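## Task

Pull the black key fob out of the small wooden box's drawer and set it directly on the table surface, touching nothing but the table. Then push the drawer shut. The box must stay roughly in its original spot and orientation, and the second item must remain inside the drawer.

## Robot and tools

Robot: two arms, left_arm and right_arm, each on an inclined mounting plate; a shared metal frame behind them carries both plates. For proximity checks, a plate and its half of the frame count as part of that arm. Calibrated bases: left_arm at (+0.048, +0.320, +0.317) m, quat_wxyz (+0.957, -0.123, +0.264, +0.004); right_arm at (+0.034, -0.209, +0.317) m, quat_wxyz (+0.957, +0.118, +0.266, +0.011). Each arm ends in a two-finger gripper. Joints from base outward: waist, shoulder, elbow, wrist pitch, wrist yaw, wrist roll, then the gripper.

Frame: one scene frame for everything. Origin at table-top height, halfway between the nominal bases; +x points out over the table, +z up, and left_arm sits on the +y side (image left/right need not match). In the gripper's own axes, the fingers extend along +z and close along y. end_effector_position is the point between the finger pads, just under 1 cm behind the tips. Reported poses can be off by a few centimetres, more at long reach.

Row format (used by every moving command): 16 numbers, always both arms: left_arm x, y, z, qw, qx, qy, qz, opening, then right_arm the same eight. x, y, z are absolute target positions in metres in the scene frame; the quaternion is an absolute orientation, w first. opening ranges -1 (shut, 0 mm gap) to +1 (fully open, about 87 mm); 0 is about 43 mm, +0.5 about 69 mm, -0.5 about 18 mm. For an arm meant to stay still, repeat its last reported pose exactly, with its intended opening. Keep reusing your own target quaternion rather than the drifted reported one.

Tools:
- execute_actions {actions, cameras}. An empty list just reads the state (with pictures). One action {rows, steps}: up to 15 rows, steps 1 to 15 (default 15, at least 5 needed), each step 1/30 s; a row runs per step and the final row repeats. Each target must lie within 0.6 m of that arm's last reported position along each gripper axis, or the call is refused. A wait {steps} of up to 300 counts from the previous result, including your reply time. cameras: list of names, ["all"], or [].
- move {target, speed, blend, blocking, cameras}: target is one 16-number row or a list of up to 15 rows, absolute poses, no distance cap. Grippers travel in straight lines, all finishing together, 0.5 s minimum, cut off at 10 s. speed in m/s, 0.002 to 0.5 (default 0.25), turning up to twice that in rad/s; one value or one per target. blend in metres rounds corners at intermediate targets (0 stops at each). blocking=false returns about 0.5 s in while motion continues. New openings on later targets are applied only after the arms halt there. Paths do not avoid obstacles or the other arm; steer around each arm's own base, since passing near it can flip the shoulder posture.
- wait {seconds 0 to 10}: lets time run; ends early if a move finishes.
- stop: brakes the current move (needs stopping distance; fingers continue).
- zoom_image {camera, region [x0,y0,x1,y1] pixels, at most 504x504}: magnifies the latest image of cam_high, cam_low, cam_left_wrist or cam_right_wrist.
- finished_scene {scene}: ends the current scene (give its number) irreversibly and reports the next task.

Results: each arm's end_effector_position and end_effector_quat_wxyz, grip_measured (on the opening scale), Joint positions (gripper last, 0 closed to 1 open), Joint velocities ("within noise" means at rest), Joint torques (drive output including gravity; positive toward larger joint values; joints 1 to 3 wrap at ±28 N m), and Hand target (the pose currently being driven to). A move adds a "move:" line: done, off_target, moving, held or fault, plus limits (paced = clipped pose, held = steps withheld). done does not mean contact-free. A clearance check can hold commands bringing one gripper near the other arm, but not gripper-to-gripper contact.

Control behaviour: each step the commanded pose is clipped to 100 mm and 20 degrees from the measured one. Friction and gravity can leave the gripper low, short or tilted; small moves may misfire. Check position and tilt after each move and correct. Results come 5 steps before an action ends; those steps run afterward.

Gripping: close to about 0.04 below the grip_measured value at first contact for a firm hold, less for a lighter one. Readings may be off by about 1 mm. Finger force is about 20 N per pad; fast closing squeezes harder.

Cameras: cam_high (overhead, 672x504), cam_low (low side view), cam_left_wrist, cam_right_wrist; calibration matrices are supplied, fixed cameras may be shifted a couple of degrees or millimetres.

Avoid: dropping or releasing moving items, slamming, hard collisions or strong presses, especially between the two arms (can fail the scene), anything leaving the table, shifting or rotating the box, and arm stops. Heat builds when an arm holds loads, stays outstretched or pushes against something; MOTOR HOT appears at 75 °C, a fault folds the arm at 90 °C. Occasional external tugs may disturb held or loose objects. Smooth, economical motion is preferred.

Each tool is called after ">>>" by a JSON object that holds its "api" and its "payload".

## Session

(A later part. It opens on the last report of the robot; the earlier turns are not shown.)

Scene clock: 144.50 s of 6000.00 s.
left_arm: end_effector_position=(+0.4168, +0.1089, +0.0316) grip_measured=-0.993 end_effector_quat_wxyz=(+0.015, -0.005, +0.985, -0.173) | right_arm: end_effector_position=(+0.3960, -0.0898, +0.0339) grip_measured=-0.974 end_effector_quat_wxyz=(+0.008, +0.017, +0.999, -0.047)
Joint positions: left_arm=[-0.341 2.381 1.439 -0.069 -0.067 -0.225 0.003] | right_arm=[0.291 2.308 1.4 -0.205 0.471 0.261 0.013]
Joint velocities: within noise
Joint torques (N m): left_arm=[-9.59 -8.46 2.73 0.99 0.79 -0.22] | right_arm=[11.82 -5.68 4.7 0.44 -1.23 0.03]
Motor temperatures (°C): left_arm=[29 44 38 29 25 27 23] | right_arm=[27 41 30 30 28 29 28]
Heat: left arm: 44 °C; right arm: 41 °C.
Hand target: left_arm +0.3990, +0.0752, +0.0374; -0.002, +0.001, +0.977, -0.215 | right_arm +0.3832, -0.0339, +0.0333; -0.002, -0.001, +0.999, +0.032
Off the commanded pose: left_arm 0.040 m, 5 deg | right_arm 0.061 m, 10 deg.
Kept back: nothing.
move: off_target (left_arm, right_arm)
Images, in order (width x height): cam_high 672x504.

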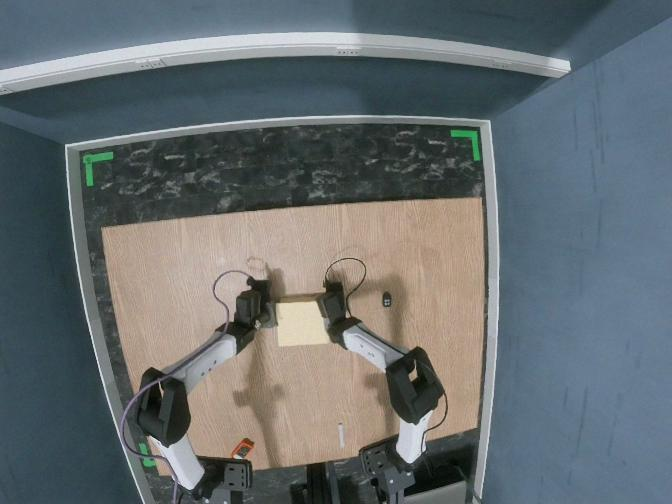

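>>> {"api": "move", "payload": {"target": [[0.411,0.103,0.036,0,0,0.9763,-0.2164,-1,0.393,-0.088,0.030,0,0,1,0,-1],[0.411,0.105,0.036,0,0,0.9763,-0.2164,-1,0.393,-0.16,0.032,0,0,1,0,-1],[0.411,0.105,0.036,0,0,0.9763,-0.2164,-1,0.393,-0.20,0.10,0,0,1,0,-1]], "speed": [0.03,0.06,0.1], "cameras": ["cam_high","cam_low"]}}

>>> {"api": "zoom_image", "payload": {"camera": "cam_high", "region": [200, 280, 380, 415]}}

Scene clock: 149.37 s of 6000.00 s.
left_arm: end_effector_position=(+0.4144, +0.1078, +0.0321) grip_measured=-0.993 end_effector_quat_wxyz=(+0.008, +0.001, +0.980, -0.199) | right_arm: end_effector_position=(+0.3876, -0.1946, +0.0896) grip_measured=-0.974 end_effector_quat_wxyz=(-0.009, -0.002, +1.000, -0.003)
Joint positions: left_arm=[-0.324 2.381 1.435 -0.069 -0.003 -0.203 0.003] | right_arm=[0.054 1.965 1.155 -0.243 0.268 0.006 0.013]
Joint velocities: within noise
Joint torques (N m): left_arm=[-4.86 -11.15 2.21 0.69 0.59 0.18] | right_arm=[2.26 -11.63 2.66 0.09 -0.09 -0.22]
Motor temperatures (°C): left_arm=[29 47 38 29 25 27 23] | right_arm=[27 41 30 30 28 29 28]
Heat: left arm: 47 °C; right arm: 41 °C.
Hand target: left_arm +0.4108, +0.1050, +0.0360; +0.000, +0.000, +0.976, -0.216 | right_arm +0.3928, -0.2000, +0.0996; +0.000, +0.000, +1.000, +0.000
Off the commanded pose: left_arm 0.006 m, 2 deg | right_arm 0.013 m, 1 deg.
Kept back: nothing.
move: off_target (right_arm)
Images, in order (width x height): cam_high 672x504, cam_low 672x504.

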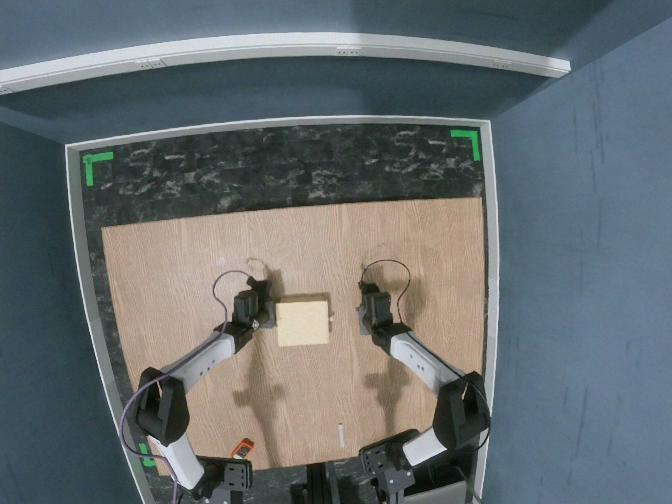

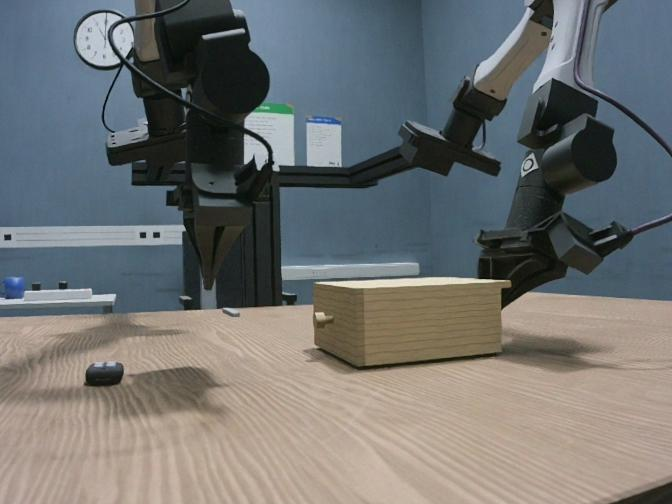

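Scaled by 2.800 from the camera's 672x504 image, which has a finer 960x720 frame.

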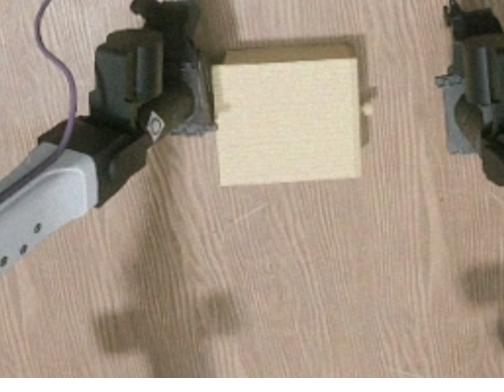

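>>> {"api": "move", "payload": {"target": [[0.405,0.122,0.040,0,0,0.9763,-0.2164,-1,0.36,-0.20,0.16,0,0,1,0,-1],[0.394,0.122,0.034,0,0,0.9763,-0.2164,-1,0.32,-0.20,0.20,0,0,1,0,-1],[0.397,0.087,0.034,0,0,0.9763,-0.2164,-1,0.30,-0.20,0.20,0,0,1,0,-1]], "speed": [0.06,0.06,0.03], "cameras": ["cam_high","cam_low"]}}

>>> {"api": "zoom_image", "payload": {"camera": "cam_high", "region": [200, 280, 380, 415]}}

Scene clock: 153.47 s of 6000.00 s.
left_arm: end_effector_position=(+0.3986, +0.1084, +0.0334) grip_measured=-0.993 end_effector_quat_wxyz=(-0.001, +0.002, +0.981, -0.196) | right_arm: end_effector_position=(+0.2928, -0.2007, +0.1945) grip_measured=-0.974 end_effector_quat_wxyz=(-0.021, -0.006, +1.000, +0.001)
Joint positions: left_arm=[-0.332 2.366 1.378 -0.045 -0.01 -0.211 0.003] | right_arm=[0.139 1.422 0.729 -0.407 0.3 0.083 0.013]
Joint velocities: within noise
Joint torques (N m): left_arm=[-7.69 -8.36 4.18 0.95 0.46 -0.1] | right_arm=[3.1 -8.16 3.41 0.27 0.09 -0.05]
Motor temperatures (°C): left_arm=[29 49 38 29 25 27 23] | right_arm=[27 42 30 30 28 28 28]
Heat: left arm: 49 °C; right arm: 42 °C.
Hand target: left_arm +0.3964, +0.0876, +0.0348; +0.000, +0.000, +0.976, -0.216 | right_arm +0.3000, -0.2001, +0.1999; +0.000, +0.000, +1.000, +0.000
Off the commanded pose: left_arm 0.021 m, 2 deg | right_arm 0.009 m, 2 deg.
Kept back: nothing.
move: off_target (left_arm)
Images, in order (width x height): cam_high 672x504, cam_low 672x504.

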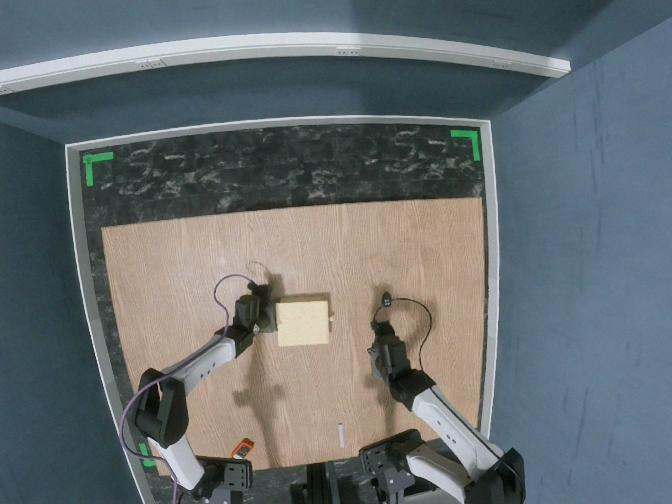

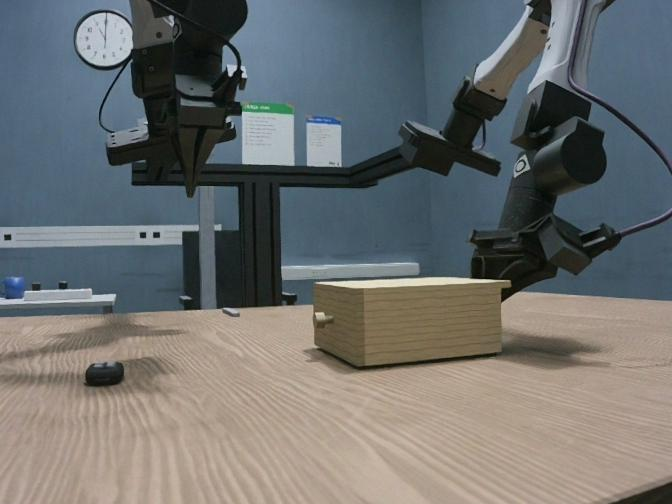

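Scaled by 2.800 from the camera's 672x504 image, which has a finer 960x720 frame.

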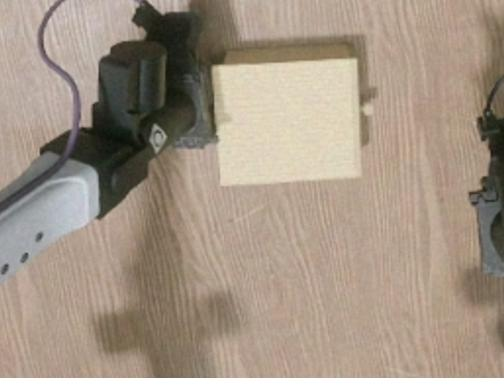

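>>> {"api": "move", "payload": {"target": [[0.397,0.13,0.04,0,0,0.9763,-0.2164,-1,0.30,-0.20,0.20,0,0,1,0,-1],[0.38,0.20,0.18,0,0,1,0,-1,0.30,-0.20,0.20,0,0,1,0,-1],[0.34,0.24,0.20,0,0,1,0,-1,0.30,-0.20,0.20,0,0,1,0,-1]], "blend": [0.01,0.02,0], "speed": [0.05,0.12,0.12]}}

Scene clock: 157.90 s of 6000.00 s.
left_arm: end_effector_position=(+0.3386, +0.2329, +0.1973) grip_measured=-0.993 end_effector_quat_wxyz=(-0.005, +0.002, +1.000, -0.006) | right_arm: end_effector_position=(+0.2928, -0.2007, +0.1945) grip_measured=-0.974 end_effector_quat_wxyz=(-0.021, -0.006, +1.000, +0.001)
Joint positions: left_arm=[-0.426 1.632 0.921 -0.452 -0.419 -0.324 0.003] | right_arm=[0.139 1.422 0.729 -0.407 0.3 0.083 0.013]
Joint velocities: within noise
Joint torques (N m): left_arm=[-2.29 -9.03 3.36 0.53 -0.11 0.24] | right_arm=[3.11 -8.23 3.4 0.27 0.11 -0.05]
Motor temperatures (°C): left_arm=[29 50 37 29 25 27 23] | right_arm=[27 41 30 30 28 28 28]
Heat: left arm: 50 °C; right arm: 41 °C.
Hand target: left_arm +0.3400, +0.2398, +0.1999; +0.000, +0.000, +1.000, +0.000 | right_arm +0.2999, -0.2000, +0.1999; +0.000, +0.000, +1.000, +0.000
Off the commanded pose: left_arm 0.008 m, 1 deg | right_arm 0.009 m, 2 deg.
Kept back: nothing.
move: done
camera_calibration:
cam_left_wrist: T_world_to_cam=[[-0.00636186, -0.99998, 0.000513608, 0.232972], [-0.653441, 0.00454598, 0.756963, 0.0954654], [-0.75695, 0.00448008, -0.653457, 0.525093], [0, 0, 0, 1]] pos_world=[0.461333, 0.230181, 0.270742]
cam_right_wrist: T_world_to_cam=[[0.0316796, -0.999488, -0.00448703, -0.210789], [-0.60557, -0.0227651, 0.795466, 0.0377528], [-0.795161, -0.0224828, -0.605982, 0.482619], [0, 0, 0, 1]] pos_world=[0.4133, -0.198971, 0.261482]

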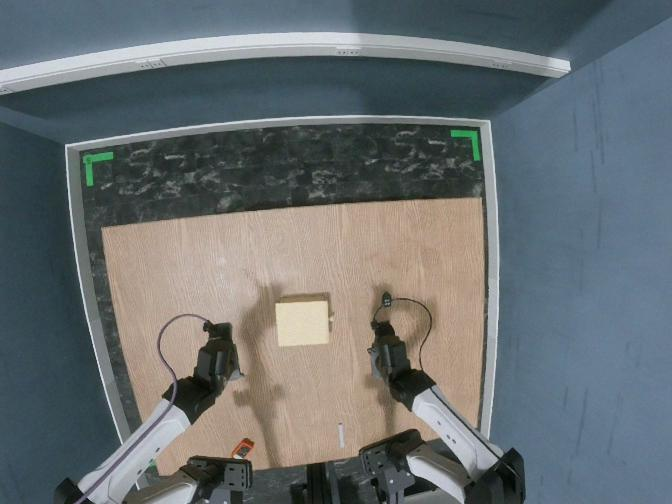

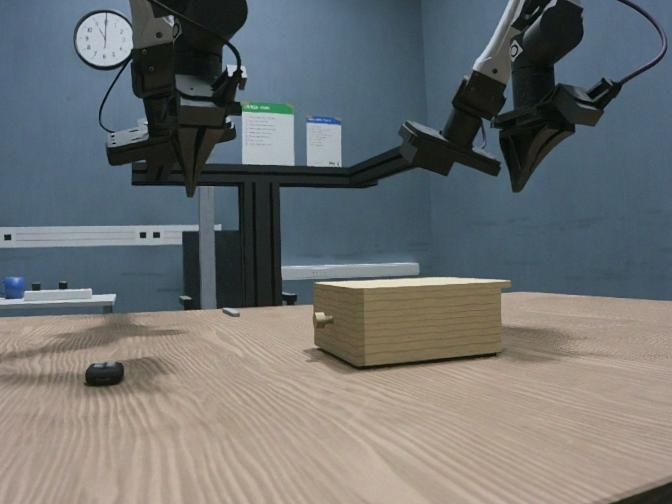

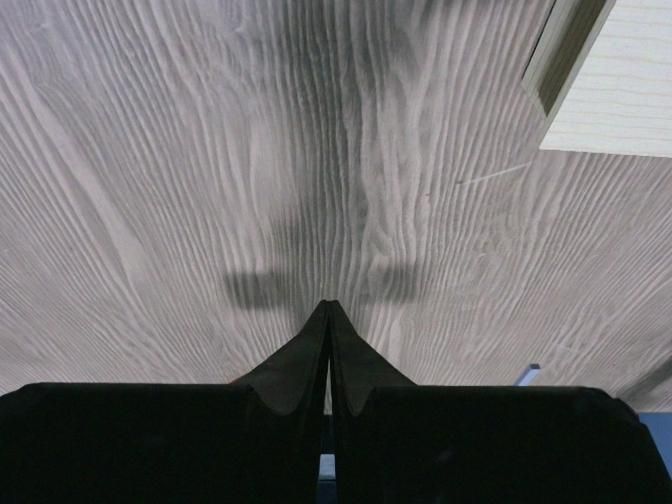

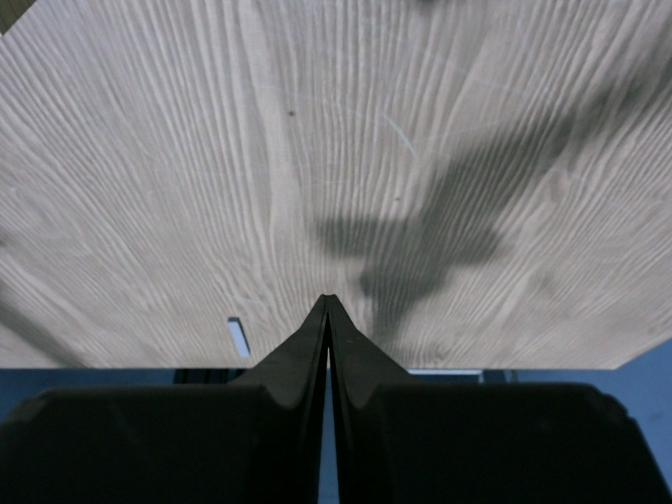

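>>> {"api": "zoom_image", "payload": {"camera": "cam_low", "region": [290, 260, 530, 390]}}

>>> {"api": "zoom_image", "payload": {"camera": "cam_high", "region": [260, 280, 410, 370]}}

Scaled by 2.100 from the camera's 672x504 image, which has a finer 960x720 frame.

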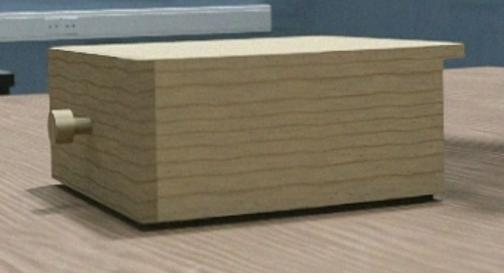

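Scaled by 3.360 from the camera's 672x504 image, which has a finer 960x720 frame.

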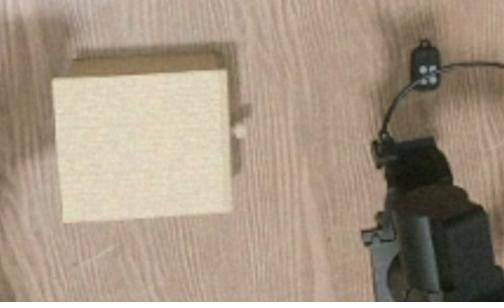

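>>> {"api": "finished_scene", "payload": {"scene": 1}}

The scene is finished: the task was done.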